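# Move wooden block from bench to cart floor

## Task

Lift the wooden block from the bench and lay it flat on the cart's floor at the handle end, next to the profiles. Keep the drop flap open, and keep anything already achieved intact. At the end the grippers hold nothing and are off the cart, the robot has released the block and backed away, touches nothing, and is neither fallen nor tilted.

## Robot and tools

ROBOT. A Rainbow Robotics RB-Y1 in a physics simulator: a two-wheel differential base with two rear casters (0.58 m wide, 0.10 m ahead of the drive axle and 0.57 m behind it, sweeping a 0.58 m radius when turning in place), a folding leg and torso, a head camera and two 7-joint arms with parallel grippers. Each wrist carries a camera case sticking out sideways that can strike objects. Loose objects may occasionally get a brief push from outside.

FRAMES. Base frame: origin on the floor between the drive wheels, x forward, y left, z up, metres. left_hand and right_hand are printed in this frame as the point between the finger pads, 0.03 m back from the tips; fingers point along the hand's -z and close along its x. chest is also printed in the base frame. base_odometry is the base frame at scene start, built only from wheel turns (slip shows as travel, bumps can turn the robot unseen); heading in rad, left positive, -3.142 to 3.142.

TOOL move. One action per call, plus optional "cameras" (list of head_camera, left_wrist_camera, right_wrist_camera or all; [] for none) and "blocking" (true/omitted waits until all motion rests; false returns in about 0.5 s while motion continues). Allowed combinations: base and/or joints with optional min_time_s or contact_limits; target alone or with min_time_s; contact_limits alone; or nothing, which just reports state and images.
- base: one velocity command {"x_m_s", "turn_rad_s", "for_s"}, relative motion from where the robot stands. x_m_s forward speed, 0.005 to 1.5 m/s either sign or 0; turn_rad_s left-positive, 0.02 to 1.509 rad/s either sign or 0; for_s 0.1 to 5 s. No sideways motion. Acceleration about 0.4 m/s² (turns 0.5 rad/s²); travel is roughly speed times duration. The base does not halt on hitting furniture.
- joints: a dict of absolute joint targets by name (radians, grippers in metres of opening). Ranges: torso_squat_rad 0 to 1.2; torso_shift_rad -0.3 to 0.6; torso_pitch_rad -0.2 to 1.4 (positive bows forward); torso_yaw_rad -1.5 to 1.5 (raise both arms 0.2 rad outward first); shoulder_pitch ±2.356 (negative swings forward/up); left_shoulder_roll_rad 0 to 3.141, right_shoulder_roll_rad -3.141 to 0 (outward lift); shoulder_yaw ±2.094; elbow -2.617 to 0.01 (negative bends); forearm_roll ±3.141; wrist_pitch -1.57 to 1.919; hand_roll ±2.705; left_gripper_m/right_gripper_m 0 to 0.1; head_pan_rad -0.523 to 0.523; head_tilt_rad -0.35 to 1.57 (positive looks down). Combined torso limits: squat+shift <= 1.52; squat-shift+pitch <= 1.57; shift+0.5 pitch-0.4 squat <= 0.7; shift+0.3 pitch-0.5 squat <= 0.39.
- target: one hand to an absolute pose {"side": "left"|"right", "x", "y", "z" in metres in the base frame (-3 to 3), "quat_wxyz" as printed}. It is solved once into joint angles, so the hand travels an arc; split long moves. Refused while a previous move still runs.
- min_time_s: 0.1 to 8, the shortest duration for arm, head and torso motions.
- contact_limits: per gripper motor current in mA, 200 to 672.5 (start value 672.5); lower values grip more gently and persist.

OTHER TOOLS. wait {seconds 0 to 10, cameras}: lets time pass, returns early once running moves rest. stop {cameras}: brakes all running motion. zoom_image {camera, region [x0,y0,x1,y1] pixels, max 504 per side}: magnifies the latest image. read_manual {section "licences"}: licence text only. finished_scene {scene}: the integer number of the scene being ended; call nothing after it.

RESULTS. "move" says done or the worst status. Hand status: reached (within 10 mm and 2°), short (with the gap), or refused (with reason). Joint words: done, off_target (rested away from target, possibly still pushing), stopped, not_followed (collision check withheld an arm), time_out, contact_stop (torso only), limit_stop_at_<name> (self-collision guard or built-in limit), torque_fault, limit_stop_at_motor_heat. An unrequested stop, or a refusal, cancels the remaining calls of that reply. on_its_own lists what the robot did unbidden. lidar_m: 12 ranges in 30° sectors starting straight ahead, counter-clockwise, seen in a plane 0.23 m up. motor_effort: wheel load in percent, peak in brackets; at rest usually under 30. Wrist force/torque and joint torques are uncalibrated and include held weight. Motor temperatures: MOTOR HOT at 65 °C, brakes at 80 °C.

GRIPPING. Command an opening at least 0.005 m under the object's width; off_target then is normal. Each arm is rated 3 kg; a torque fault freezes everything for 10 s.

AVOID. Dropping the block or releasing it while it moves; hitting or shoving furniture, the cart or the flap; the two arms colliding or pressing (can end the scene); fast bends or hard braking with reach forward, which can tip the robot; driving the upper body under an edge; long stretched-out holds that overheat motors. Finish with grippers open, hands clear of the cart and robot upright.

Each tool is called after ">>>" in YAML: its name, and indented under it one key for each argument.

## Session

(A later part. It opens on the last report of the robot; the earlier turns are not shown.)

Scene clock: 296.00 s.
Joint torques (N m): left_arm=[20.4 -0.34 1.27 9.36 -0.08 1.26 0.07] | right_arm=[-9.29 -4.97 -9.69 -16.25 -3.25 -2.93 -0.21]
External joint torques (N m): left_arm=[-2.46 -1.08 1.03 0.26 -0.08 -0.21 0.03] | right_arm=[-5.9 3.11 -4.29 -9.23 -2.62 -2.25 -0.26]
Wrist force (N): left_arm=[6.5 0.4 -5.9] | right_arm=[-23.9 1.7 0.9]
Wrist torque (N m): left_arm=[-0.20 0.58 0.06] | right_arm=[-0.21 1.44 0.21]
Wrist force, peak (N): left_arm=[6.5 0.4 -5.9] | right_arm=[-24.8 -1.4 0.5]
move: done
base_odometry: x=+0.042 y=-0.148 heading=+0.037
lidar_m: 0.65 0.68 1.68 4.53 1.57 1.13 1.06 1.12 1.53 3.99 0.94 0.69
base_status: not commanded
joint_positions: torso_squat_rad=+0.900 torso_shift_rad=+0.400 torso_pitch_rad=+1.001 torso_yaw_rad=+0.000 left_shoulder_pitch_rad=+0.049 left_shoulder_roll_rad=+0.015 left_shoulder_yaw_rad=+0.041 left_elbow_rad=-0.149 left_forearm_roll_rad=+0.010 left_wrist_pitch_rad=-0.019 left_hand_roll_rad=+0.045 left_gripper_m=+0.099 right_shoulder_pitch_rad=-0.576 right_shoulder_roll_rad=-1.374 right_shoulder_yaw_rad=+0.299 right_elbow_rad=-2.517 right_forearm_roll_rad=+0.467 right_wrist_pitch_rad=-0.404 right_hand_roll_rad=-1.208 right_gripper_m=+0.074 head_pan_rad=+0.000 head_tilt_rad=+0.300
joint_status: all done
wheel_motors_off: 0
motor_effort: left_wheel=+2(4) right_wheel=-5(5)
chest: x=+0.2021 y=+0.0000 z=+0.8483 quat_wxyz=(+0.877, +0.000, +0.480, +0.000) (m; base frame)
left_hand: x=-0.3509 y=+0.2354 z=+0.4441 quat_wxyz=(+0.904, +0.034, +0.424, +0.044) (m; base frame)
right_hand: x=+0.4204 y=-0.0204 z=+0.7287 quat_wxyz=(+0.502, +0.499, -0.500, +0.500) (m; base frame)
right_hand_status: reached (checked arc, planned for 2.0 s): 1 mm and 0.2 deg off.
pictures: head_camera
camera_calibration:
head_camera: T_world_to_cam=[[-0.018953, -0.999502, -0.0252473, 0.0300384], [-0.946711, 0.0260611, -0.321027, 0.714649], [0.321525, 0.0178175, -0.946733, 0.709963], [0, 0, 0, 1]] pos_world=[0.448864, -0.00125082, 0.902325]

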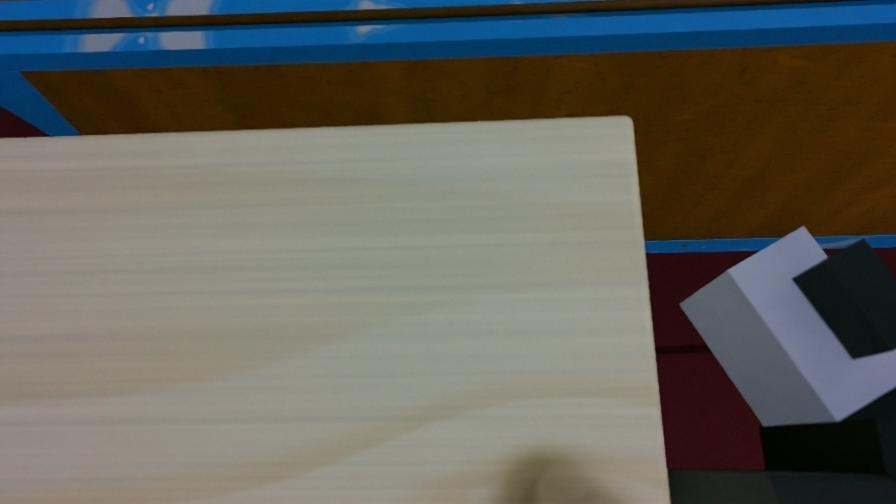

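>>> move:
  base: {"x_m_s": 0.15, "for_s": 2.8}
  cameras: ["head_camera"]

>>> move:
  joints: {"head_tilt_rad": 0.75}
  cameras: ["head_camera"]

Scene clock: 302.70 s.
Joint torques (N m): left_arm=[20.66 -0.27 1.09 9.53 -0.04 1.3 0.05] | right_arm=[-8.91 -4.59 -9.47 -15.81 -3.31 -3.2 -0.32]
External joint torques (N m): left_arm=[-2.2 -1.01 0.85 0.43 -0.04 -0.16 0] | right_arm=[-5.52 3.49 -4.08 -8.79 -2.67 -2.52 -0.37]
Wrist force (N): left_arm=[6.0 -0.1 -5.4] | right_arm=[-24.2 2.3 0.6]
Wrist torque (N m): left_arm=[-0.12 0.48 0.02] | right_arm=[-0.30 1.46 0.20]
Wrist force, peak (N): left_arm=[6.5 0.3 -6.1] | right_arm=[-25.3 0.8 1.5]
move: done
base_odometry: x=+0.461 y=-0.133 heading=+0.036
lidar_m: 0.22 0.24 0.33 3.90 2.17 1.56 1.49 1.56 2.11 0.97 0.34 0.25
base_status: done (sent for 2.8 of 2.8 s)
joint_positions: torso_squat_rad=+0.900 torso_shift_rad=+0.400 torso_pitch_rad=+1.001 torso_yaw_rad=+0.000 left_shoulder_pitch_rad=+0.049 left_shoulder_roll_rad=+0.015 left_shoulder_yaw_rad=+0.041 left_elbow_rad=-0.149 left_forearm_roll_rad=+0.010 left_wrist_pitch_rad=-0.019 left_hand_roll_rad=+0.045 left_gripper_m=+0.099 right_shoulder_pitch_rad=-0.576 right_shoulder_roll_rad=-1.374 right_shoulder_yaw_rad=+0.299 right_elbow_rad=-2.517 right_forearm_roll_rad=+0.467 right_wrist_pitch_rad=-0.404 right_hand_roll_rad=-1.208 right_gripper_m=+0.074 head_pan_rad=+0.000 head_tilt_rad=+0.300
joint_status: not commanded
wheel_motors_off: 0
motor_effort: left_wheel=-10(25) right_wheel=+11(25)
chest: x=+0.2021 y=+0.0000 z=+0.8482 quat_wxyz=(+0.877, +0.000, +0.480, +0.000) (m; base frame)
left_hand: x=-0.3509 y=+0.2354 z=+0.4441 quat_wxyz=(+0.904, +0.034, +0.424, +0.044) (m; base frame)
right_hand: x=+0.4204 y=-0.0204 z=+0.7287 quat_wxyz=(+0.502, +0.499, -0.500, +0.500) (m; base frame)
pictures: head_camera
camera_calibration:
head_camera: T_world_to_cam=[[-0.0189558, -0.999501, -0.0252482, 0.0300405], [-0.946711, 0.026064, -0.321027, 0.714648], [0.321525, 0.0178174, -0.946733, 0.709963], [0, 0, 0, 1]] pos_world=[0.448864, -0.00125081, 0.902325]

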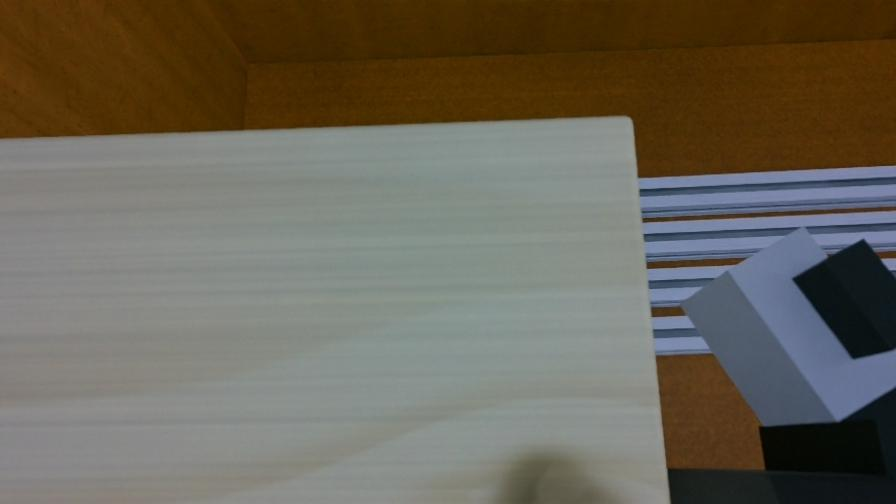

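Scene clock: 303.67 s.
Joint torques (N m): left_arm=[20.41 0.05 0.96 9.46 -0.03 1.28 -0.08] | right_arm=[-8.76 -4.5 -9.23 -15.87 -3.18 -2.84 -0.28]
External joint torques (N m): left_arm=[-2.45 -0.69 0.72 0.36 -0.02 -0.19 -0.12] | right_arm=[-5.37 3.58 -3.84 -8.84 -2.55 -2.16 -0.33]
Wrist force (N): left_arm=[5.5 -0.4 -5.7] | right_arm=[-23.9 2.0 1.0]
Wrist torque (N m): left_arm=[-0.13 0.41 0.06] | right_arm=[-0.28 1.40 0.22]
Wrist force, peak (N): left_arm=[6.2 0.4 -6.2] | right_arm=[-24.3 2.1 0.7]
move: done
base_odometry: x=+0.461 y=-0.133 heading=+0.036
lidar_m: 0.23 0.25 0.34 3.89 2.17 1.56 1.49 1.56 2.11 0.99 0.34 0.23
base_status: not commanded
joint_positions: torso_squat_rad=+0.900 torso_shift_rad=+0.400 torso_pitch_rad=+1.001 torso_yaw_rad=+0.000 left_shoulder_pitch_rad=+0.049 left_shoulder_roll_rad=+0.015 left_shoulder_yaw_rad=+0.041 left_elbow_rad=-0.149 left_forearm_roll_rad=+0.010 left_wrist_pitch_rad=-0.019 left_hand_roll_rad=+0.045 left_gripper_m=+0.099 right_shoulder_pitch_rad=-0.576 right_shoulder_roll_rad=-1.374 right_shoulder_yaw_rad=+0.299 right_elbow_rad=-2.517 right_forearm_roll_rad=+0.467 right_wrist_pitch_rad=-0.404 right_hand_roll_rad=-1.208 right_gripper_m=+0.074 head_pan_rad=+0.000 head_tilt_rad=+0.750
joint_status: all done
wheel_motors_off: 0
motor_effort: left_wheel=-10(11) right_wheel=+11(13)
chest: x=+0.2021 y=+0.0000 z=+0.8482 quat_wxyz=(+0.877, +0.000, +0.480, +0.000) (m; base frame)
left_hand: x=-0.3509 y=+0.2354 z=+0.4441 quat_wxyz=(+0.904, +0.034, +0.424, +0.044) (m; base frame)
right_hand: x=+0.4204 y=-0.0204 z=+0.7287 quat_wxyz=(+0.502, +0.499, -0.500, +0.500) (m; base frame)
pictures: head_camera
camera_calibration:
head_camera: T_world_to_cam=[[-0.028047, -0.999502, -0.0144934, 0.0234303], [-0.992106, 0.0260607, 0.122668, 0.315946], [-0.122229, 0.0178195, -0.992342, 0.922345], [0, 0, 0, 1]] pos_world=[0.426846, -0.00125082, 0.876865]

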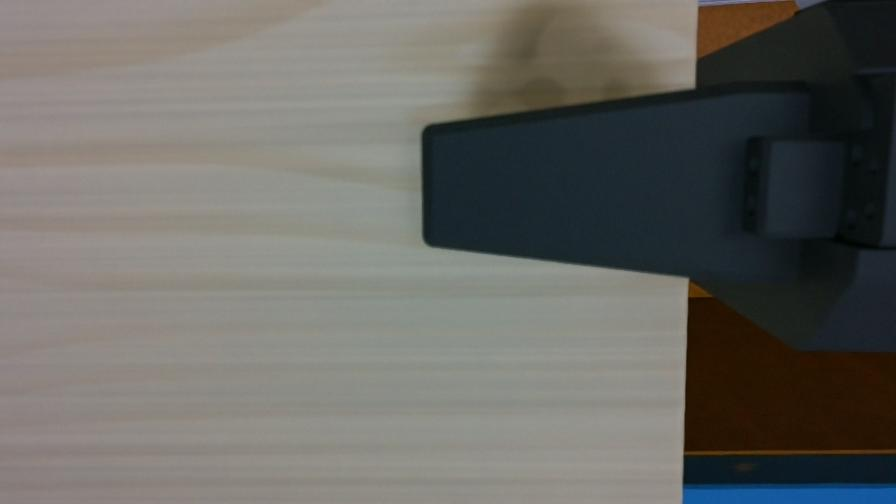

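>>> move:
  target: {"side": "right", "x": 0.435, "y": -0.02, "z": 0.64, "quat_wxyz": [0.5, 0.5, -0.5, 0.5]}
  min_time_s: 1.5
  cameras: []

>>> move:
  target: {"side": "right", "x": 0.435, "y": -0.02, "z": 0.56, "quat_wxyz": [0.5, 0.5, -0.5, 0.5]}
  min_time_s: 1.5
  cameras: ["head_camera"]

Scene clock: 310.37 s.
Joint torques (N m): left_arm=[20.53 -0.19 0.94 9.35 0.01 1.22 -0.06] | right_arm=[-10.31 -2.05 -6.84 -16.6 -3.89 -3.86 0.08]
External joint torques (N m): left_arm=[-2.33 -0.93 0.71 0.25 0.01 -0.24 -0.11] | right_arm=[-6.57 5.78 -1.6 -8.94 -3.03 -2.95 0.03]
Wrist force (N): left_arm=[4.9 0.4 -5.4] | right_arm=[-23.6 1.6 1.1]
Wrist torque (N m): left_arm=[-0.18 0.35 0.06] | right_arm=[-0.22 1.46 0.01]
Wrist force, peak (N): left_arm=[6.4 0.4 -6.1] | right_arm=[-24.8 1.2 1.1]
move: done
base_odometry: x=+0.461 y=-0.133 heading=+0.036
lidar_m: 0.22 0.24 0.32 3.89 2.18 1.57 1.48 1.57 2.11 0.98 0.35 0.24
base_status: not commanded
joint_positions: torso_squat_rad=+0.900 torso_shift_rad=+0.400 torso_pitch_rad=+1.001 torso_yaw_rad=+0.000 left_shoulder_pitch_rad=+0.049 left_shoulder_roll_rad=+0.015 left_shoulder_yaw_rad=+0.041 left_elbow_rad=-0.149 left_forearm_roll_rad=+0.010 left_wrist_pitch_rad=-0.019 left_hand_roll_rad=+0.045 left_gripper_m=+0.099 right_shoulder_pitch_rad=-0.684 right_shoulder_roll_rad=-1.170 right_shoulder_yaw_rad=+0.493 right_elbow_rad=-2.175 right_forearm_roll_rad=+0.545 right_wrist_pitch_rad=-0.598 right_hand_roll_rad=-1.077 right_gripper_m=+0.074 head_pan_rad=+0.000 head_tilt_rad=+0.750
joint_status: all done
wheel_motors_off: 0
motor_effort: left_wheel=-10(12) right_wheel=+10(13)
chest: x=+0.2021 y=+0.0000 z=+0.8482 quat_wxyz=(+0.877, +0.000, +0.480, +0.000) (m; base frame)
left_hand: x=-0.3509 y=+0.2354 z=+0.4441 quat_wxyz=(+0.904, +0.034, +0.424, +0.044) (m; base frame)
right_hand: x=+0.4350 y=-0.0207 z=+0.6387 quat_wxyz=(+0.502, +0.499, -0.499, +0.500) (m; base frame)
right_hand_status: reached (checked arc, planned for 1.5 s): 2 mm and 0.3 deg off.
pictures: none
No camera images: "cameras" was empty.

Scene clock: 312.20 s.
Joint torques (N m): left_arm=[20.31 -0.1 0.91 9.4 -0.02 1.29 -0.01] | right_arm=[-9.68 -1.37 -5.51 -16.34 -4.48 -4.86 0.09]
External joint torques (N m): left_arm=[-2.55 -0.85 0.67 0.3 -0.01 -0.18 -0.05] | right_arm=[-5.97 5.66 -0.97 -8.81 -3.5 -3.71 0.04]
Wrist force (N): left_arm=[5.5 0.4 -5.9] | right_arm=[-24.1 2.3 0.8]
Wrist torque (N m): left_arm=[-0.19 0.42 0.04] | right_arm=[-0.32 1.39 0.02]
Wrist force, peak (N): left_arm=[6.7 1.2 -6.1] | right_arm=[-25.2 1.3 0.4]
move: done
base_odometry: x=+0.461 y=-0.133 heading=+0.036
lidar_m: 0.23 0.24 0.34 3.88 2.16 1.57 1.49 1.57 2.11 0.97 0.34 0.24
base_status: not commanded
joint_positions: torso_squat_rad=+0.900 torso_shift_rad=+0.400 torso_pitch_rad=+1.001 torso_yaw_rad=+0.000 left_shoulder_pitch_rad=+0.049 left_shoulder_roll_rad=+0.015 left_shoulder_yaw_rad=+0.041 left_elbow_rad=-0.149 left_forearm_roll_rad=+0.010 left_wrist_pitch_rad=-0.019 left_hand_roll_rad=+0.045 left_gripper_m=+0.099 right_shoulder_pitch_rad=-0.741 right_shoulder_roll_rad=-0.988 right_shoulder_yaw_rad=+0.581 right_elbow_rad=-1.840 right_forearm_roll_rad=+0.569 right_wrist_pitch_rad=-0.780 right_hand_roll_rad=-0.923 right_gripper_m=+0.074 head_pan_rad=+0.000 head_tilt_rad=+0.750
joint_status: all done
wheel_motors_off: 0
motor_effort: left_wheel=-11(12) right_wheel=+11(13)
chest: x=+0.2021 y=+0.0000 z=+0.8482 quat_wxyz=(+0.877, +0.000, +0.480, +0.000) (m; base frame)
left_hand: x=-0.3509 y=+0.2354 z=+0.4441 quat_wxyz=(+0.904, +0.034, +0.424, +0.044) (m; base frame)
right_hand: x=+0.4349 y=-0.0209 z=+0.5585 quat_wxyz=(+0.502, +0.499, -0.499, +0.500) (m; base frame)
right_hand_status: reached (checked arc, planned for 1.5 s): 2 mm and 0.3 deg off.
pictures: head_camera
camera_calibration:
head_camera: T_world_to_cam=[[-0.028047, -0.999502, -0.0144934, 0.0234303], [-0.992106, 0.0260607, 0.122668, 0.315946], [-0.122229, 0.0178195, -0.992342, 0.922345], [0, 0, 0, 1]] pos_world=[0.426846, -0.00125082, 0.876865]

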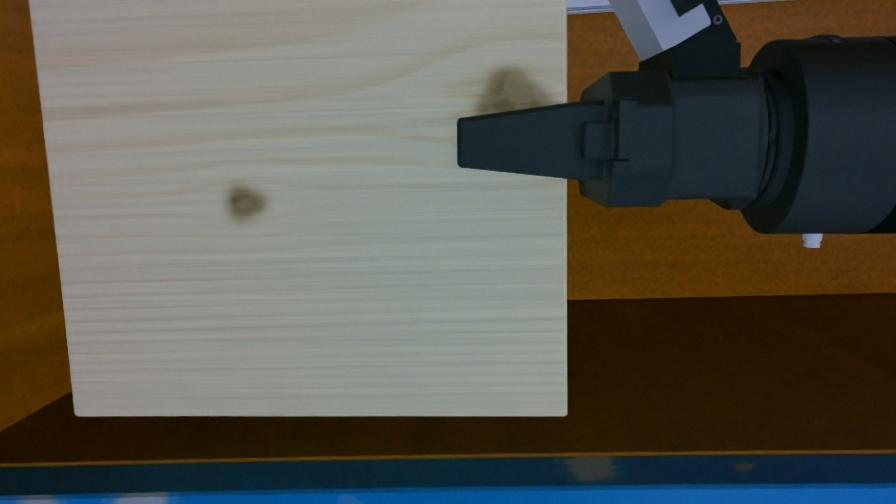

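>>> move:
  target: {"side": "right", "x": 0.432, "y": -0.01, "z": 0.47, "quat_wxyz": [0.5, 0.5, -0.5, 0.5]}
  min_time_s: 1.5
  cameras: ["head_camera"]

>>> move:
  target: {"side": "right", "x": 0.430, "y": 0.0, "z": 0.41, "quat_wxyz": [0.5417, 0.4545, -0.4545, 0.5417]}
  min_time_s: 1.5
  cameras: ["head_camera"]

Scene clock: 321.30 s.
Joint torques (N m): left_arm=[20.12 -0.3 1 9.43 -0.1 1.17 0.01] | right_arm=[-15.88 40.3 -5.46 -16.48 -4.48 -5.93 0.04]
External joint torques (N m): left_arm=[-2.62 -0.86 0.77 0.37 -0.09 -0.29 -0.03] | right_arm=[-11.59 46.4 -1.84 -10.08 -3.49 -4.55 -0.01]
Wrist force (N): left_arm=[5.5 0.5 -5.1] | right_arm=[-23.6 2.0 -0.1]
Wrist torque (N m): left_arm=[-0.22 0.45 0.06] | right_arm=[-0.29 1.45 0.03]
Wrist force, peak (N): left_arm=[6.7 0.4 -6.0] | right_arm=[-26.6 3.0 0.1]
move: short
base_odometry: x=+0.462 y=-0.133 heading=+0.037
lidar_m: 0.22 0.24 0.33 3.88 2.16 1.56 1.50 1.56 2.13 0.96 0.33 0.25
base_status: not commanded
joint_positions: torso_squat_rad=+0.900 torso_shift_rad=+0.398 torso_pitch_rad=+0.994 torso_yaw_rad=-0.003 left_shoulder_pitch_rad=+0.049 left_shoulder_roll_rad=+0.015 left_shoulder_yaw_rad=+0.041 left_elbow_rad=-0.149 left_forearm_roll_rad=+0.010 left_wrist_pitch_rad=-0.019 left_hand_roll_rad=+0.045 left_gripper_m=+0.099 right_shoulder_pitch_rad=-0.850 right_shoulder_roll_rad=-0.787 right_shoulder_yaw_rad=+0.652 right_elbow_rad=-1.367 right_forearm_roll_rad=+0.582 right_wrist_pitch_rad=-0.986 right_hand_roll_rad=-0.736 right_gripper_m=+0.074 head_pan_rad=+0.000 head_tilt_rad=+0.750
joint_status: right_shoulder_roll_rad time_out (moved +0.201 of +0.230); the others done
wheel_motors_off: 0
on_its_own: right_shoulder_roll_rad is held at -0.775, not at your -0.758, since a time_out
motor_effort: left_wheel=-10(15) right_wheel=-3(13)
chest: x=+0.1997 y=+0.0017 z=+0.8503 quat_wxyz=(+0.879, -0.002, +0.477, -0.001) (m; base frame)
left_hand: x=-0.3505 y=+0.2347 z=+0.4412 quat_wxyz=(+0.905, +0.031, +0.421, +0.043) (m; base frame)
right_hand: x=+0.4318 y=-0.0234 z=+0.4656 quat_wxyz=(+0.510, +0.487, -0.490, +0.513) (m; base frame)
right_hand_status: short (checked arc, planned for 1.5 s): time_out, 14 mm and 2.6 deg off.
pictures: head_camera
camera_calibration:
head_camera: T_world_to_cam=[[-0.0277205, -0.999574, -0.00916459, 0.0204965], [-0.99292, 0.0264743, 0.115799, 0.319338], [-0.115507, 0.0123097, -0.99323, 0.923597], [0, 0, 0, 1]] pos_world=[0.424327, 0.000664302, 0.880554]

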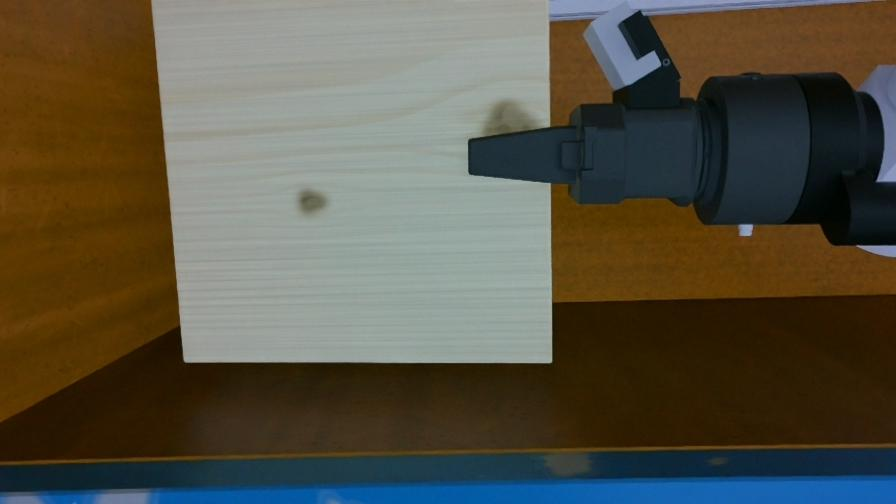

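not run: a stop that you did not command came earlier in this reply.

>>> move:
  target: {"side": "right", "x": 0.435, "y": -0.02, "z": 0.57, "quat_wxyz": [0.5, 0.5, -0.5, 0.5]}
  min_time_s: 1.5
  cameras: ["head_camera"]

>>> move:
  joints: {"torso_squat_rad": 0.9, "torso_shift_rad": 0.4, "torso_pitch_rad": 1.0, "torso_yaw_rad": 0.0, "head_pan_rad": -0.5, "head_tilt_rad": 0.7}
  cameras: ["head_camera"]

Scene clock: 333.40 s.
Joint torques (N m): left_arm=[20.44 -0.22 1.03 9.43 -0.11 1.31 0.04] | right_arm=[-6.29 -3.37 -7.79 -17.68 -4.72 -4.86 -0.22]
External joint torques (N m): left_arm=[-2.42 -0.96 0.8 0.33 -0.11 -0.15 -0.01] | right_arm=[-2.54 3.73 -3.19 -10.14 -3.76 -3.71 -0.27]
Wrist force (N): left_arm=[5.9 0.1 -6.1] | right_arm=[-23.6 1.4 1.2]
Wrist torque (N m): left_arm=[-0.17 0.49 0.09] | right_arm=[-0.32 1.48 0.24]
Wrist force, peak (N): left_arm=[6.7 0.9 -5.7] | right_arm=[-25.6 1.6 0.3]
move: done
base_odometry: x=+0.461 y=-0.133 heading=+0.037
lidar_m: 0.23 0.24 0.34 3.90 2.16 1.57 1.49 1.55 2.10 0.98 0.34 0.24
base_status: not commanded
joint_positions: torso_squat_rad=+0.900 torso_shift_rad=+0.400 torso_pitch_rad=+1.000 torso_yaw_rad=+0.000 left_shoulder_pitch_rad=+0.049 left_shoulder_roll_rad=+0.015 left_shoulder_yaw_rad=+0.041 left_elbow_rad=-0.149 left_forearm_roll_rad=+0.010 left_wrist_pitch_rad=-0.019 left_hand_roll_rad=+0.045 left_gripper_m=+0.099 right_shoulder_pitch_rad=-0.741 right_shoulder_roll_rad=-0.999 right_shoulder_yaw_rad=+0.580 right_elbow_rad=-1.857 right_forearm_roll_rad=+0.555 right_wrist_pitch_rad=-0.776 right_hand_roll_rad=-0.928 right_gripper_m=+0.074 head_pan_rad=+0.000 head_tilt_rad=+0.750
joint_status: all done
wheel_motors_off: 0
motor_effort: left_wheel=-7(10) right_wheel=+4(9)
chest: x=+0.2020 y=+0.0001 z=+0.8483 quat_wxyz=(+0.877, +0.000, +0.480, +0.000) (m; base frame)
left_hand: x=-0.3509 y=+0.2354 z=+0.4440 quat_wxyz=(+0.904, +0.034, +0.424, +0.044) (m; base frame)
right_hand: x=+0.4353 y=-0.0208 z=+0.5651 quat_wxyz=(+0.501, +0.503, -0.500, +0.497) (m; base frame)
right_hand_status: reached (checked arc, planned for 1.5 s): 5 mm and 0.5 deg off.
pictures: head_camera
camera_calibration:
head_camera: T_world_to_cam=[[-0.0280163, -0.999505, -0.0143021, 0.0232499], [-0.992144, 0.0260592, 0.122354, 0.316113], [-0.121921, 0.0176176, -0.992383, 0.922435], [0, 0, 0, 1]] pos_world=[0.426745, -0.00125032, 0.877064]

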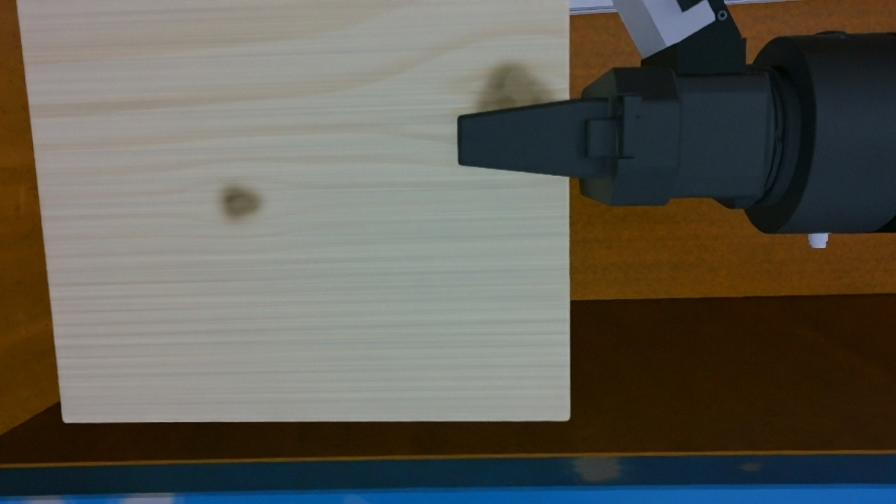

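Scene clock: 334.40 s.
Joint torques (N m): left_arm=[20.08 0.17 1.02 9.5 -0.14 1.17 -0.01] | right_arm=[-6.48 -3.16 -8.08 -17.56 -4.84 -4.93 -0.33]
External joint torques (N m): left_arm=[-2.78 -0.57 0.79 0.4 -0.13 -0.29 -0.05] | right_arm=[-2.72 3.94 -3.48 -10.02 -3.87 -3.78 -0.38]
Wrist force (N): left_arm=[5.7 -0.2 -5.6] | right_arm=[-23.6 1.4 1.0]
Wrist torque (N m): left_arm=[-0.12 0.51 0.02] | right_arm=[-0.32 1.47 0.22]
Wrist force, peak (N): left_arm=[6.7 0.3 -5.4] | right_arm=[-24.3 1.6 1.6]
move: done
base_odometry: x=+0.461 y=-0.133 heading=+0.036
lidar_m: 0.23 0.23 0.34 3.89 2.16 1.57 1.49 1.56 2.11 0.98 0.34 0.25
base_status: not commanded
joint_positions: torso_squat_rad=+0.900 torso_shift_rad=+0.400 torso_pitch_rad=+1.000 torso_yaw_rad=+0.000 left_shoulder_pitch_rad=+0.049 left_shoulder_roll_rad=+0.015 left_shoulder_yaw_rad=+0.041 left_elbow_rad=-0.149 left_forearm_roll_rad=+0.010 left_wrist_pitch_rad=-0.019 left_hand_roll_rad=+0.045 left_gripper_m=+0.099 right_shoulder_pitch_rad=-0.741 right_shoulder_roll_rad=-0.999 right_shoulder_yaw_rad=+0.580 right_elbow_rad=-1.857 right_forearm_roll_rad=+0.555 right_wrist_pitch_rad=-0.776 right_hand_roll_rad=-0.928 right_gripper_m=+0.074 head_pan_rad=-0.500 head_tilt_rad=+0.700
joint_status: all done
wheel_motors_off: 0
motor_effort: left_wheel=-6(8) right_wheel=+6(7)
chest: x=+0.2020 y=+0.0001 z=+0.8483 quat_wxyz=(+0.877, +0.000, +0.480, +0.000) (m; base frame)
left_hand: x=-0.3509 y=+0.2354 z=+0.4440 quat_wxyz=(+0.904, +0.034, +0.424, +0.044) (m; base frame)
right_hand: x=+0.4353 y=-0.0208 z=+0.5651 quat_wxyz=(+0.501, +0.503, -0.500, +0.497) (m; base frame)
pictures: head_camera
camera_calibration:
head_camera: T_world_to_cam=[[-0.285883, -0.876471, 0.387388, -0.254842], [-0.950671, 0.310202, 0.000262448, 0.414701], [-0.120399, -0.368204, -0.921917, 0.855854], [0, 0, 0, 1]] pos_world=[0.424433, -0.0368735, 0.88764]

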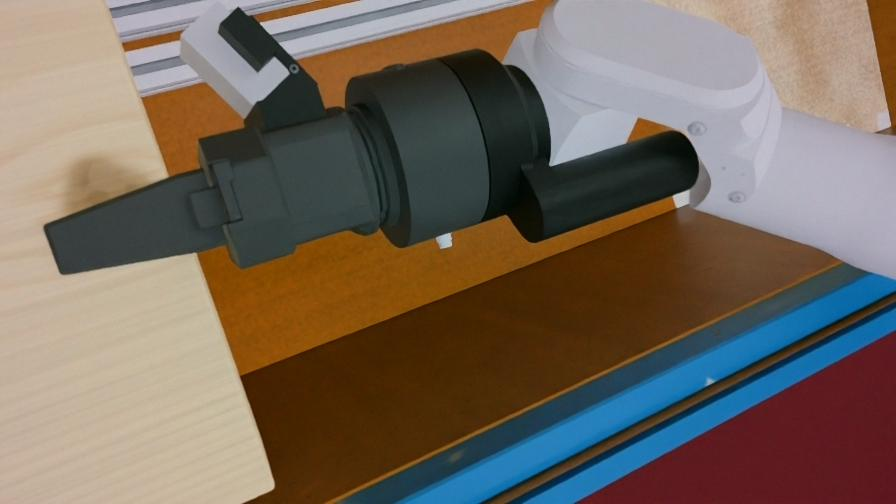

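>>> move:
  target: {"side": "right", "x": 0.435, "y": -0.02, "z": 0.69, "quat_wxyz": [0.5, 0.5, -0.5, 0.5]}
  min_time_s: 1.5
  cameras: []

Scene clock: 352.07 s.
Joint torques (N m): left_arm=[20.52 -0.18 0.66 9.45 -0.09 1.32 0.05] | right_arm=[-6.57 -4.71 -9.97 -16.88 -3.85 -3.24 -0.3]
External joint torques (N m): left_arm=[-2.34 -0.92 0.42 0.35 -0.08 -0.14 0.01] | right_arm=[-2.62 3.53 -4.36 -9.58 -3.09 -2.49 -0.35]
Wrist force (N): left_arm=[5.2 0.5 -5.4] | right_arm=[-23.2 1.5 1.1]
Wrist torque (N m): left_arm=[-0.23 0.41 0.05] | right_arm=[-0.34 1.51 0.21]
Wrist force, peak (N): left_arm=[6.3 0.7 -6.3] | right_arm=[-25.1 0.6 0.2]
move: done
base_odometry: x=+0.461 y=-0.133 heading=+0.036
lidar_m: 0.22 0.23 0.34 3.89 2.17 1.56 1.48 1.56 2.10 0.97 0.34 0.24
base_status: not commanded
joint_positions: torso_squat_rad=+0.900 torso_shift_rad=+0.400 torso_pitch_rad=+1.000 torso_yaw_rad=+0.000 left_shoulder_pitch_rad=+0.049 left_shoulder_roll_rad=+0.015 left_shoulder_yaw_rad=+0.041 left_elbow_rad=-0.149 left_forearm_roll_rad=+0.010 left_wrist_pitch_rad=-0.019 left_hand_roll_rad=+0.045 left_gripper_m=+0.099 right_shoulder_pitch_rad=-0.662 right_shoulder_roll_rad=-1.283 right_shoulder_yaw_rad=+0.409 right_elbow_rad=-2.349 right_forearm_roll_rad=+0.505 right_wrist_pitch_rad=-0.499 right_hand_roll_rad=-1.167 right_gripper_m=+0.074 head_pan_rad=-0.500 head_tilt_rad=+0.700
joint_status: all done
wheel_motors_off: 0
motor_effort: left_wheel=-7(8) right_wheel=+6(9)
chest: x=+0.2020 y=+0.0001 z=+0.8483 quat_wxyz=(+0.877, +0.000, +0.480, +0.000) (m; base frame)
left_hand: x=-0.3509 y=+0.2354 z=+0.4440 quat_wxyz=(+0.904, +0.034, +0.424, +0.044) (m; base frame)
right_hand: x=+0.4353 y=-0.0204 z=+0.6886 quat_wxyz=(+0.501, +0.499, -0.499, +0.500) (m; base frame)
right_hand_status: reached (checked arc, planned for 1.5 s): 1 mm and 0.2 deg off.
pictures: none
No camera images: "cameras" was empty.

>>> move:
  joints: {"right_shoulder_pitch_rad": -0.90, "right_shoulder_roll_rad": -1.3, "right_shoulder_yaw_rad": 0.80, "right_elbow_rad": -2.33, "right_forearm_roll_rad": 0.10, "right_wrist_pitch_rad": -0.5, "right_hand_roll_rad": -0.83}
  min_time_s: 2
  cameras: ["head_camera"]

Scene clock: 355.87 s.
Joint torques (N m): left_arm=[20.25 -0.08 0.94 9.47 0.01 1.28 0.05] | right_arm=[-10.4 -4.47 -6.6 -17.39 -2.6 -6.11 0.11]
External joint torques (N m): left_arm=[-2.61 -0.81 0.71 0.38 0.01 -0.19 0.01] | right_arm=[-5.68 3.34 -1.55 -9.51 -2.2 -4.64 0.06]
Wrist force (N): left_arm=[5.9 0.2 -6.3] | right_arm=[-23.5 -2.3 4.1]
Wrist torque (N m): left_arm=[-0.20 0.46 0.05] | right_arm=[-0.43 1.39 0.00]
Wrist force, peak (N): left_arm=[6.7 0.5 -5.9] | right_arm=[-24.3 -0.8 3.6]
move: done
base_odometry: x=+0.461 y=-0.133 heading=+0.036
lidar_m: 0.22 0.23 0.34 3.89 2.16 1.55 1.49 1.56 2.10 0.97 0.32 0.24
base_status: not commanded
joint_positions: torso_squat_rad=+0.900 torso_shift_rad=+0.400 torso_pitch_rad=+1.000 torso_yaw_rad=+0.000 left_shoulder_pitch_rad=+0.049 left_shoulder_roll_rad=+0.015 left_shoulder_yaw_rad=+0.041 left_elbow_rad=-0.149 left_forearm_roll_rad=+0.010 left_wrist_pitch_rad=-0.019 left_hand_roll_rad=+0.045 left_gripper_m=+0.099 right_shoulder_pitch_rad=-0.899 right_shoulder_roll_rad=-1.301 right_shoulder_yaw_rad=+0.800 right_elbow_rad=-2.328 right_forearm_roll_rad=+0.101 right_wrist_pitch_rad=-0.499 right_hand_roll_rad=-0.830 right_gripper_m=+0.074 head_pan_rad=-0.500 head_tilt_rad=+0.700
joint_status: all done
wheel_motors_off: 0
motor_effort: left_wheel=-6(8) right_wheel=+6(8)
chest: x=+0.2020 y=+0.0001 z=+0.8483 quat_wxyz=(+0.877, +0.000, +0.480, +0.000) (m; base frame)
left_hand: x=-0.3509 y=+0.2354 z=+0.4440 quat_wxyz=(+0.904, +0.034, +0.424, +0.044) (m; base frame)
right_hand: x=+0.3979 y=+0.0068 z=+0.6975 quat_wxyz=(+0.485, +0.591, -0.469, +0.442) (m; base frame)
pictures: head_camera
camera_calibration:
head_camera: T_world_to_cam=[[-0.285843, -0.876473, 0.387414, -0.254843], [-0.950671, 0.310202, 0.000364526, 0.414611], [-0.120496, -0.368199, -0.921906, 0.855794], [0, 0, 0, 1]] pos_world=[0.424433, -0.0368735, 0.887541]

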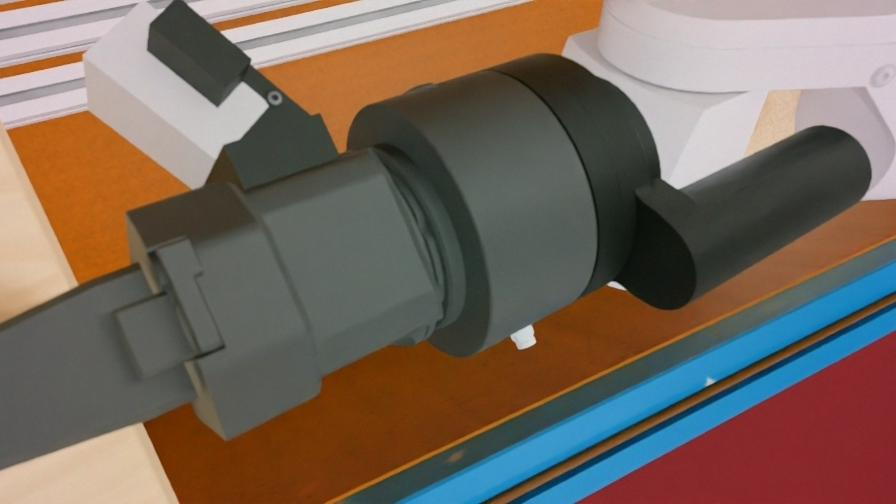

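>>> move:
  joints: {"right_shoulder_pitch_rad": -1.15, "right_shoulder_roll_rad": -1.28, "right_shoulder_yaw_rad": 1.2, "right_elbow_rad": -2.30, "right_forearm_roll_rad": -0.25, "right_wrist_pitch_rad": -0.6, "right_hand_roll_rad": -0.5}
  min_time_s: 2
  cameras: ["head_camera"]

>>> move:
  target: {"side": "right", "x": 0.435, "y": -0.02, "z": 0.66, "quat_wxyz": [0.5, 0.5, -0.5, 0.5]}
  min_time_s: 1.5
  cameras: ["head_camera"]

Scene clock: 361.40 s.
Joint torques (N m): left_arm=[20.33 -0.47 0.89 9.46 -0.04 1.27 0.01] | right_arm=[-6.96 -2.25 -6.39 -18.21 -0.82 -7.65 -0.13]
External joint torques (N m): left_arm=[-2.53 -1.21 0.66 0.37 -0.03 -0.19 -0.03] | right_arm=[-1.55 4.95 -1.84 -10.14 -0.8 -5.86 -0.18]
Motor temperatures (°C): left_arm=[32 28 32 37 34 33 38] | right_arm=[34 31 32 35 36 39 34]
Wrist force (N): left_arm=[5.4 0.4 -5.9] | right_arm=[-21.9 -4.4 6.7]
Wrist torque (N m): left_arm=[-0.21 0.44 0.07] | right_arm=[-0.60 1.35 -0.23]
Wrist force, peak (N): left_arm=[6.7 0.4 -5.8] | right_arm=[-50.1 -18.5 17.1]
move: time_out
base_odometry: x=+0.461 y=-0.133 heading=+0.036
lidar_m: 0.22 0.23 0.33 3.90 2.18 1.55 1.49 1.57 2.11 0.97 0.34 0.24
base_status: not commanded
joint_positions: torso_squat_rad=+0.900 torso_shift_rad=+0.400 torso_pitch_rad=+1.000 torso_yaw_rad=+0.000 left_shoulder_pitch_rad=+0.049 left_shoulder_roll_rad=+0.015 left_shoulder_yaw_rad=+0.041 left_elbow_rad=-0.149 left_forearm_roll_rad=+0.010 left_wrist_pitch_rad=-0.019 left_hand_roll_rad=+0.045 left_gripper_m=+0.099 right_shoulder_pitch_rad=-1.147 right_shoulder_roll_rad=-1.286 right_shoulder_yaw_rad=+1.201 right_elbow_rad=-2.261 right_forearm_roll_rad=-0.249 right_wrist_pitch_rad=-0.594 right_hand_roll_rad=-0.499 right_gripper_m=+0.074 head_pan_rad=-0.500 head_tilt_rad=+0.700
joint_status: right_elbow_rad time_out (moved +0.067 of +0.028); right_wrist_pitch_rad time_out (moved -0.095 of -0.101); the others done
wheel_motors_off: 0
on_its_own: right_elbow_rad is held at -2.263, not at your -2.300, since a time_out
motor_effort: left_wheel=-7(8) right_wheel=+8(10)
chest: x=+0.2020 y=+0.0001 z=+0.8483 quat_wxyz=(+0.877, +0.000, +0.480, +0.000) (m; base frame)
left_hand: x=-0.3509 y=+0.2354 z=+0.4440 quat_wxyz=(+0.904, +0.034, +0.424, +0.044) (m; base frame)
right_hand: x=+0.3679 y=+0.0186 z=+0.6895 quat_wxyz=(+0.475, +0.650, -0.440, +0.398) (m; base frame)
pictures: head_camera
camera_calibration:
head_camera: T_world_to_cam=[[-0.285843, -0.876473, 0.387414, -0.254843], [-0.950671, 0.310202, 0.000364526, 0.414611], [-0.120496, -0.368199, -0.921906, 0.855794], [0, 0, 0, 1]] pos_world=[0.424433, -0.0368735, 0.887541]

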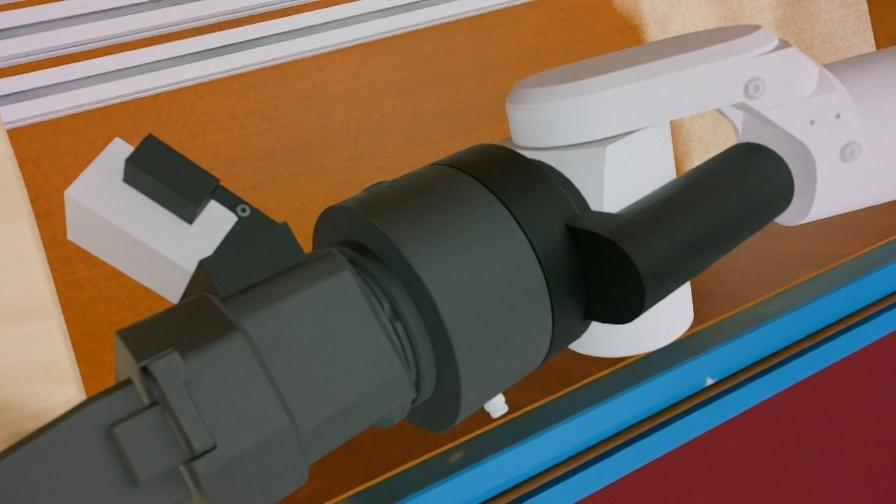

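not run: a stop that you did not command came earlier in this reply.

>>> move:
  target: {"side": "right", "x": 0.42, "y": -0.01, "z": 0.73, "quat_wxyz": [0.5, 0.5, -0.5, 0.5]}
  min_time_s: 2
  cameras: ["head_camera"]

>>> move:
  joints: {"head_pan_rad": 0.0, "head_tilt_rad": 0.75}
  cameras: ["head_camera"]

Scene clock: 365.13 s.
Joint torques (N m): left_arm=[20.38 -0.2 0.94 9.49 -0.13 1.28 0.07] | right_arm=[-8.86 -6.66 -11.7 -15.37 -0.89 -7.47 0.34]
External joint torques (N m): left_arm=[-2.48 -0.94 0.71 0.39 -0.12 -0.19 0.03] | right_arm=[-2.96 2.96 -5.84 -8.96 -0.89 -5.67 0.29]
Wrist force (N): left_arm=[6.2 0.4 -5.4] | right_arm=[-23.6 2.0 0.7]
Wrist torque (N m): left_arm=[-0.22 0.51 0.08] | right_arm=[-0.28 1.45 -0.28]
Wrist force, peak (N): left_arm=[6.5 0.8 -5.8] | right_arm=[-23.2 -4.6 6.4]
move: done
base_odometry: x=+0.461 y=-0.133 heading=+0.036
lidar_m: 0.22 0.23 0.34 3.87 2.17 1.56 1.49 1.56 2.12 0.97 0.35 0.24
base_status: not commanded
joint_positions: torso_squat_rad=+0.900 torso_shift_rad=+0.400 torso_pitch_rad=+1.000 torso_yaw_rad=+0.000 left_shoulder_pitch_rad=+0.049 left_shoulder_roll_rad=+0.015 left_shoulder_yaw_rad=+0.041 left_elbow_rad=-0.149 left_forearm_roll_rad=+0.010 left_wrist_pitch_rad=-0.019 left_hand_roll_rad=+0.045 left_gripper_m=+0.099 right_shoulder_pitch_rad=-1.102 right_shoulder_roll_rad=-1.615 right_shoulder_yaw_rad=+0.910 right_elbow_rad=-2.516 right_forearm_roll_rad=-0.442 right_wrist_pitch_rad=-0.356 right_hand_roll_rad=-0.324 right_gripper_m=+0.074 head_pan_rad=-0.500 head_tilt_rad=+0.700
joint_status: all done
wheel_motors_off: 0
motor_effort: left_wheel=-8(8) right_wheel=+6(10)
chest: x=+0.2020 y=+0.0001 z=+0.8483 quat_wxyz=(+0.877, +0.000, +0.480, +0.000) (m; base frame)
left_hand: x=-0.3509 y=+0.2354 z=+0.4440 quat_wxyz=(+0.904, +0.034, +0.424, +0.044) (m; base frame)
right_hand: x=+0.4202 y=-0.0104 z=+0.7281 quat_wxyz=(+0.500, +0.501, -0.496, +0.503) (m; base frame)
right_hand_status: reached (checked arc, planned for 2.0 s): 2 mm and 0.5 deg off.
pictures: head_camera
camera_calibration:
head_camera: T_world_to_cam=[[-0.285843, -0.876473, 0.387414, -0.254843], [-0.950671, 0.310202, 0.000364526, 0.414611], [-0.120496, -0.368199, -0.921906, 0.855794], [0, 0, 0, 1]] pos_world=[0.424433, -0.0368735, 0.887541]

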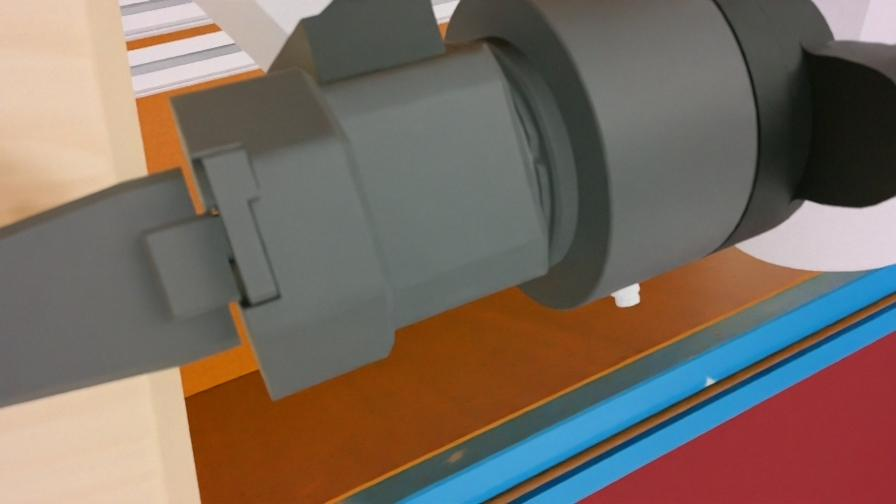

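Scene clock: 366.13 s.
Joint torques (N m): left_arm=[20.35 -0.29 1.05 9.52 -0.05 1.33 0.04] | right_arm=[-8.82 -6.42 -11.65 -15.49 -0.83 -7.37 0.37]
External joint torques (N m): left_arm=[-2.51 -1.02 0.81 0.43 -0.04 -0.13 0] | right_arm=[-2.92 3.2 -5.8 -9.08 -0.82 -5.57 0.32]
Wrist force (N): left_arm=[5.7 0.2 -5.2] | right_arm=[-23.2 2.3 1.0]
Wrist torque (N m): left_arm=[-0.13 0.45 0.02] | right_arm=[-0.32 1.48 -0.29]
Wrist force, peak (N): left_arm=[6.8 0.0 -5.4] | right_arm=[-24.1 2.7 1.3]
move: done
base_odometry: x=+0.461 y=-0.133 heading=+0.036
lidar_m: 0.21 0.25 0.33 3.88 2.17 1.56 1.49 1.56 2.11 0.96 0.34 0.24
base_status: not commanded
joint_positions: torso_squat_rad=+0.900 torso_shift_rad=+0.400 torso_pitch_rad=+1.000 torso_yaw_rad=+0.000 left_shoulder_pitch_rad=+0.049 left_shoulder_roll_rad=+0.015 left_shoulder_yaw_rad=+0.041 left_elbow_rad=-0.149 left_forearm_roll_rad=+0.010 left_wrist_pitch_rad=-0.019 left_hand_roll_rad=+0.045 left_gripper_m=+0.099 right_shoulder_pitch_rad=-1.102 right_shoulder_roll_rad=-1.615 right_shoulder_yaw_rad=+0.910 right_elbow_rad=-2.516 right_forearm_roll_rad=-0.442 right_wrist_pitch_rad=-0.356 right_hand_roll_rad=-0.324 right_gripper_m=+0.074 head_pan_rad=+0.000 head_tilt_rad=+0.750
joint_status: all done
wheel_motors_off: 0
motor_effort: left_wheel=-8(8) right_wheel=+7(9)
chest: x=+0.2020 y=+0.0001 z=+0.8483 quat_wxyz=(+0.877, +0.000, +0.480, +0.000) (m; base frame)
left_hand: x=-0.3509 y=+0.2354 z=+0.4440 quat_wxyz=(+0.904, +0.034, +0.424, +0.044) (m; base frame)
right_hand: x=+0.4202 y=-0.0104 z=+0.7281 quat_wxyz=(+0.500, +0.501, -0.496, +0.503) (m; base frame)
pictures: head_camera
camera_calibration:
head_camera: T_world_to_cam=[[-0.0280143, -0.999505, -0.0142993, 0.0232466], [-0.992132, 0.0260558, 0.122453, 0.316022], [-0.122019, 0.0176172, -0.992371, 0.922467], [0, 0, 0, 1]] pos_world=[0.426746, -0.00125033, 0.877064]

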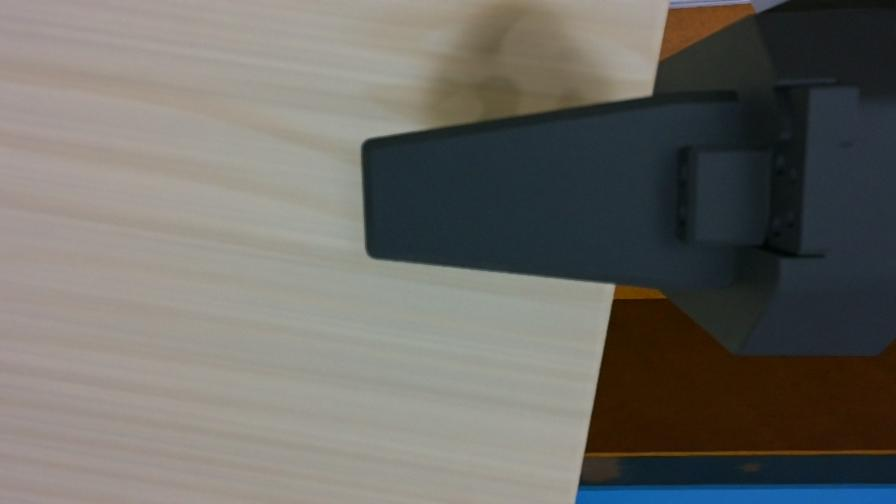

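>>> move:
  target: {"side": "right", "x": 0.42, "y": -0.01, "z": 0.725, "quat_wxyz": [0.453, 0.543, -0.453, 0.543]}
  min_time_s: 1.5
  cameras: ["head_camera"]

>>> move:
  joints: {"head_tilt_rad": 0.5, "head_pan_rad": 0.3}
  cameras: ["head_camera"]

Scene clock: 371.27 s.
Joint torques (N m): left_arm=[20.57 -0.29 0.89 9.59 -0.08 1.31 -0.03] | right_arm=[-13.91 -3.51 -9.47 -12.41 -2.09 -6.4 0.05]
External joint torques (N m): left_arm=[-2.29 -1.03 0.65 0.49 -0.08 -0.15 -0.07] | right_arm=[-6.26 5.97 -2.8 -6.96 -1.66 -4.92 0]
Wrist force (N): left_arm=[5.3 0.4 -5.6] | right_arm=[-23.5 1.7 0.6]
Wrist torque (N m): left_arm=[-0.19 0.40 0.05] | right_arm=[-0.28 1.45 -0.11]
Wrist force, peak (N): left_arm=[6.6 0.7 -6.6] | right_arm=[-24.8 1.7 1.0]
move: done
base_odometry: x=+0.461 y=-0.133 heading=+0.036
lidar_m: 0.22 0.23 0.35 3.88 2.17 1.56 1.49 1.57 2.12 0.97 0.34 0.24
base_status: not commanded
joint_positions: torso_squat_rad=+0.900 torso_shift_rad=+0.400 torso_pitch_rad=+1.000 torso_yaw_rad=+0.000 left_shoulder_pitch_rad=+0.049 left_shoulder_roll_rad=+0.015 left_shoulder_yaw_rad=+0.041 left_elbow_rad=-0.149 left_forearm_roll_rad=+0.010 left_wrist_pitch_rad=-0.019 left_hand_roll_rad=+0.045 left_gripper_m=+0.099 right_shoulder_pitch_rad=-1.413 right_shoulder_roll_rad=-1.603 right_shoulder_yaw_rad=+1.128 right_elbow_rad=-2.385 right_forearm_roll_rad=-0.167 right_wrist_pitch_rad=-0.510 right_hand_roll_rad=-0.676 right_gripper_m=+0.074 head_pan_rad=+0.000 head_tilt_rad=+0.750
joint_status: all done
wheel_motors_off: 0
motor_effort: left_wheel=-7(8) right_wheel=+9(10)
chest: x=+0.2020 y=+0.0001 z=+0.8483 quat_wxyz=(+0.877, +0.000, +0.480, +0.000) (m; base frame)
left_hand: x=-0.3509 y=+0.2354 z=+0.4440 quat_wxyz=(+0.904, +0.034, +0.424, +0.044) (m; base frame)
right_hand: x=+0.4205 y=-0.0106 z=+0.7235 quat_wxyz=(+0.455, +0.541, -0.453, +0.543) (m; base frame)
right_hand_status: reached (checked arc, planned for 1.5 s): 2 mm and 0.3 deg off.
pictures: head_camera
camera_calibration:
head_camera: T_world_to_cam=[[-0.0280143, -0.999505, -0.0142993, 0.0232466], [-0.992132, 0.0260558, 0.122453, 0.316022], [-0.122019, 0.0176172, -0.992371, 0.922467], [0, 0, 0, 1]] pos_world=[0.426746, -0.00125033, 0.877064]

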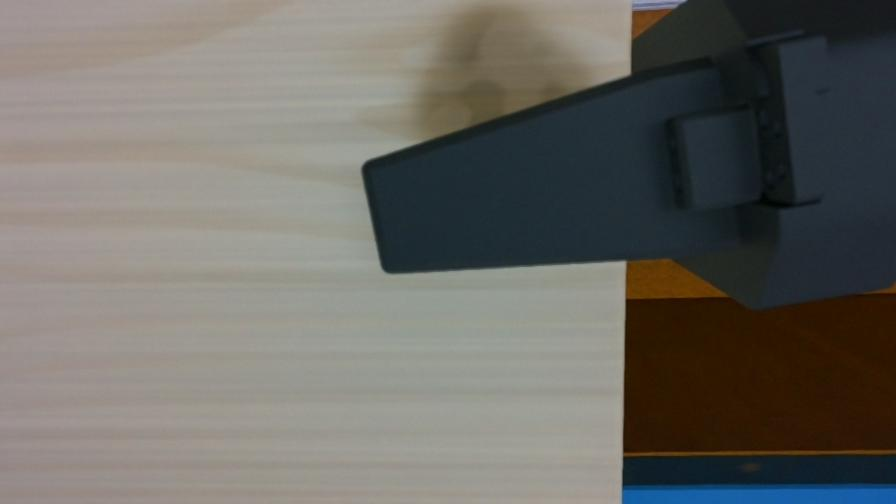

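Scene clock: 372.10 s.
Joint torques (N m): left_arm=[20.24 -0.23 1.08 9.46 0.06 1.37 0.1] | right_arm=[-14.24 -3.91 -9.98 -12.42 -2.16 -6.38 0]
External joint torques (N m): left_arm=[-2.62 -0.97 0.84 0.36 0.07 -0.09 0.06] | right_arm=[-6.59 5.57 -3.31 -6.97 -1.72 -4.89 -0.05]
Wrist force (N): left_arm=[5.9 0.4 -5.7] | right_arm=[-23.7 1.3 1.1]
Wrist torque (N m): left_arm=[-0.22 0.48 0.05] | right_arm=[-0.21 1.46 -0.12]
Wrist force, peak (N): left_arm=[6.4 0.6 -5.2] | right_arm=[-24.3 1.9 0.3]
move: done
base_odometry: x=+0.461 y=-0.133 heading=+0.036
lidar_m: 0.22 0.24 0.33 3.90 2.16 1.57 1.49 1.57 2.12 0.98 0.33 0.25
base_status: not commanded
joint_positions: torso_squat_rad=+0.900 torso_shift_rad=+0.400 torso_pitch_rad=+1.000 torso_yaw_rad=+0.000 left_shoulder_pitch_rad=+0.049 left_shoulder_roll_rad=+0.015 left_shoulder_yaw_rad=+0.041 left_elbow_rad=-0.149 left_forearm_roll_rad=+0.010 left_wrist_pitch_rad=-0.019 left_hand_roll_rad=+0.045 left_gripper_m=+0.099 right_shoulder_pitch_rad=-1.413 right_shoulder_roll_rad=-1.603 right_shoulder_yaw_rad=+1.128 right_elbow_rad=-2.385 right_forearm_roll_rad=-0.167 right_wrist_pitch_rad=-0.510 right_hand_roll_rad=-0.676 right_gripper_m=+0.074 head_pan_rad=+0.300 head_tilt_rad=+0.500
joint_status: all done
wheel_motors_off: 0
motor_effort: left_wheel=-7(8) right_wheel=+6(9)
chest: x=+0.2020 y=+0.0001 z=+0.8483 quat_wxyz=(+0.877, +0.000, +0.480, +0.000) (m; base frame)
left_hand: x=-0.3509 y=+0.2354 z=+0.4440 quat_wxyz=(+0.904, +0.034, +0.424, +0.044) (m; base frame)
right_hand: x=+0.4205 y=-0.0106 z=+0.7235 quat_wxyz=(+0.455, +0.541, -0.453, +0.543) (m; base frame)
pictures: head_camera
camera_calibration:
head_camera: T_world_to_cam=[[0.135763, -0.953451, -0.269258, 0.199786], [-0.985413, -0.101802, -0.136376, 0.556229], [0.102617, 0.283845, -0.953364, 0.79993], [0, 0, 0, 1]] pos_world=[0.438905, 0.0200549, 0.892274]

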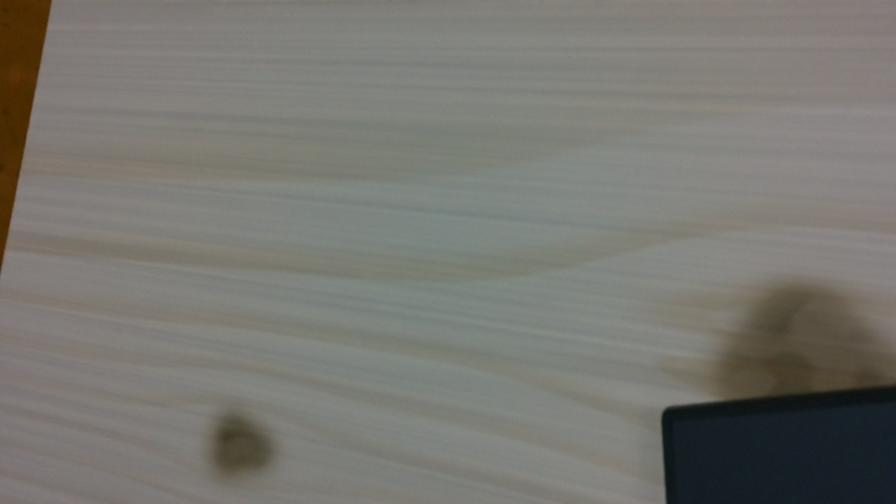

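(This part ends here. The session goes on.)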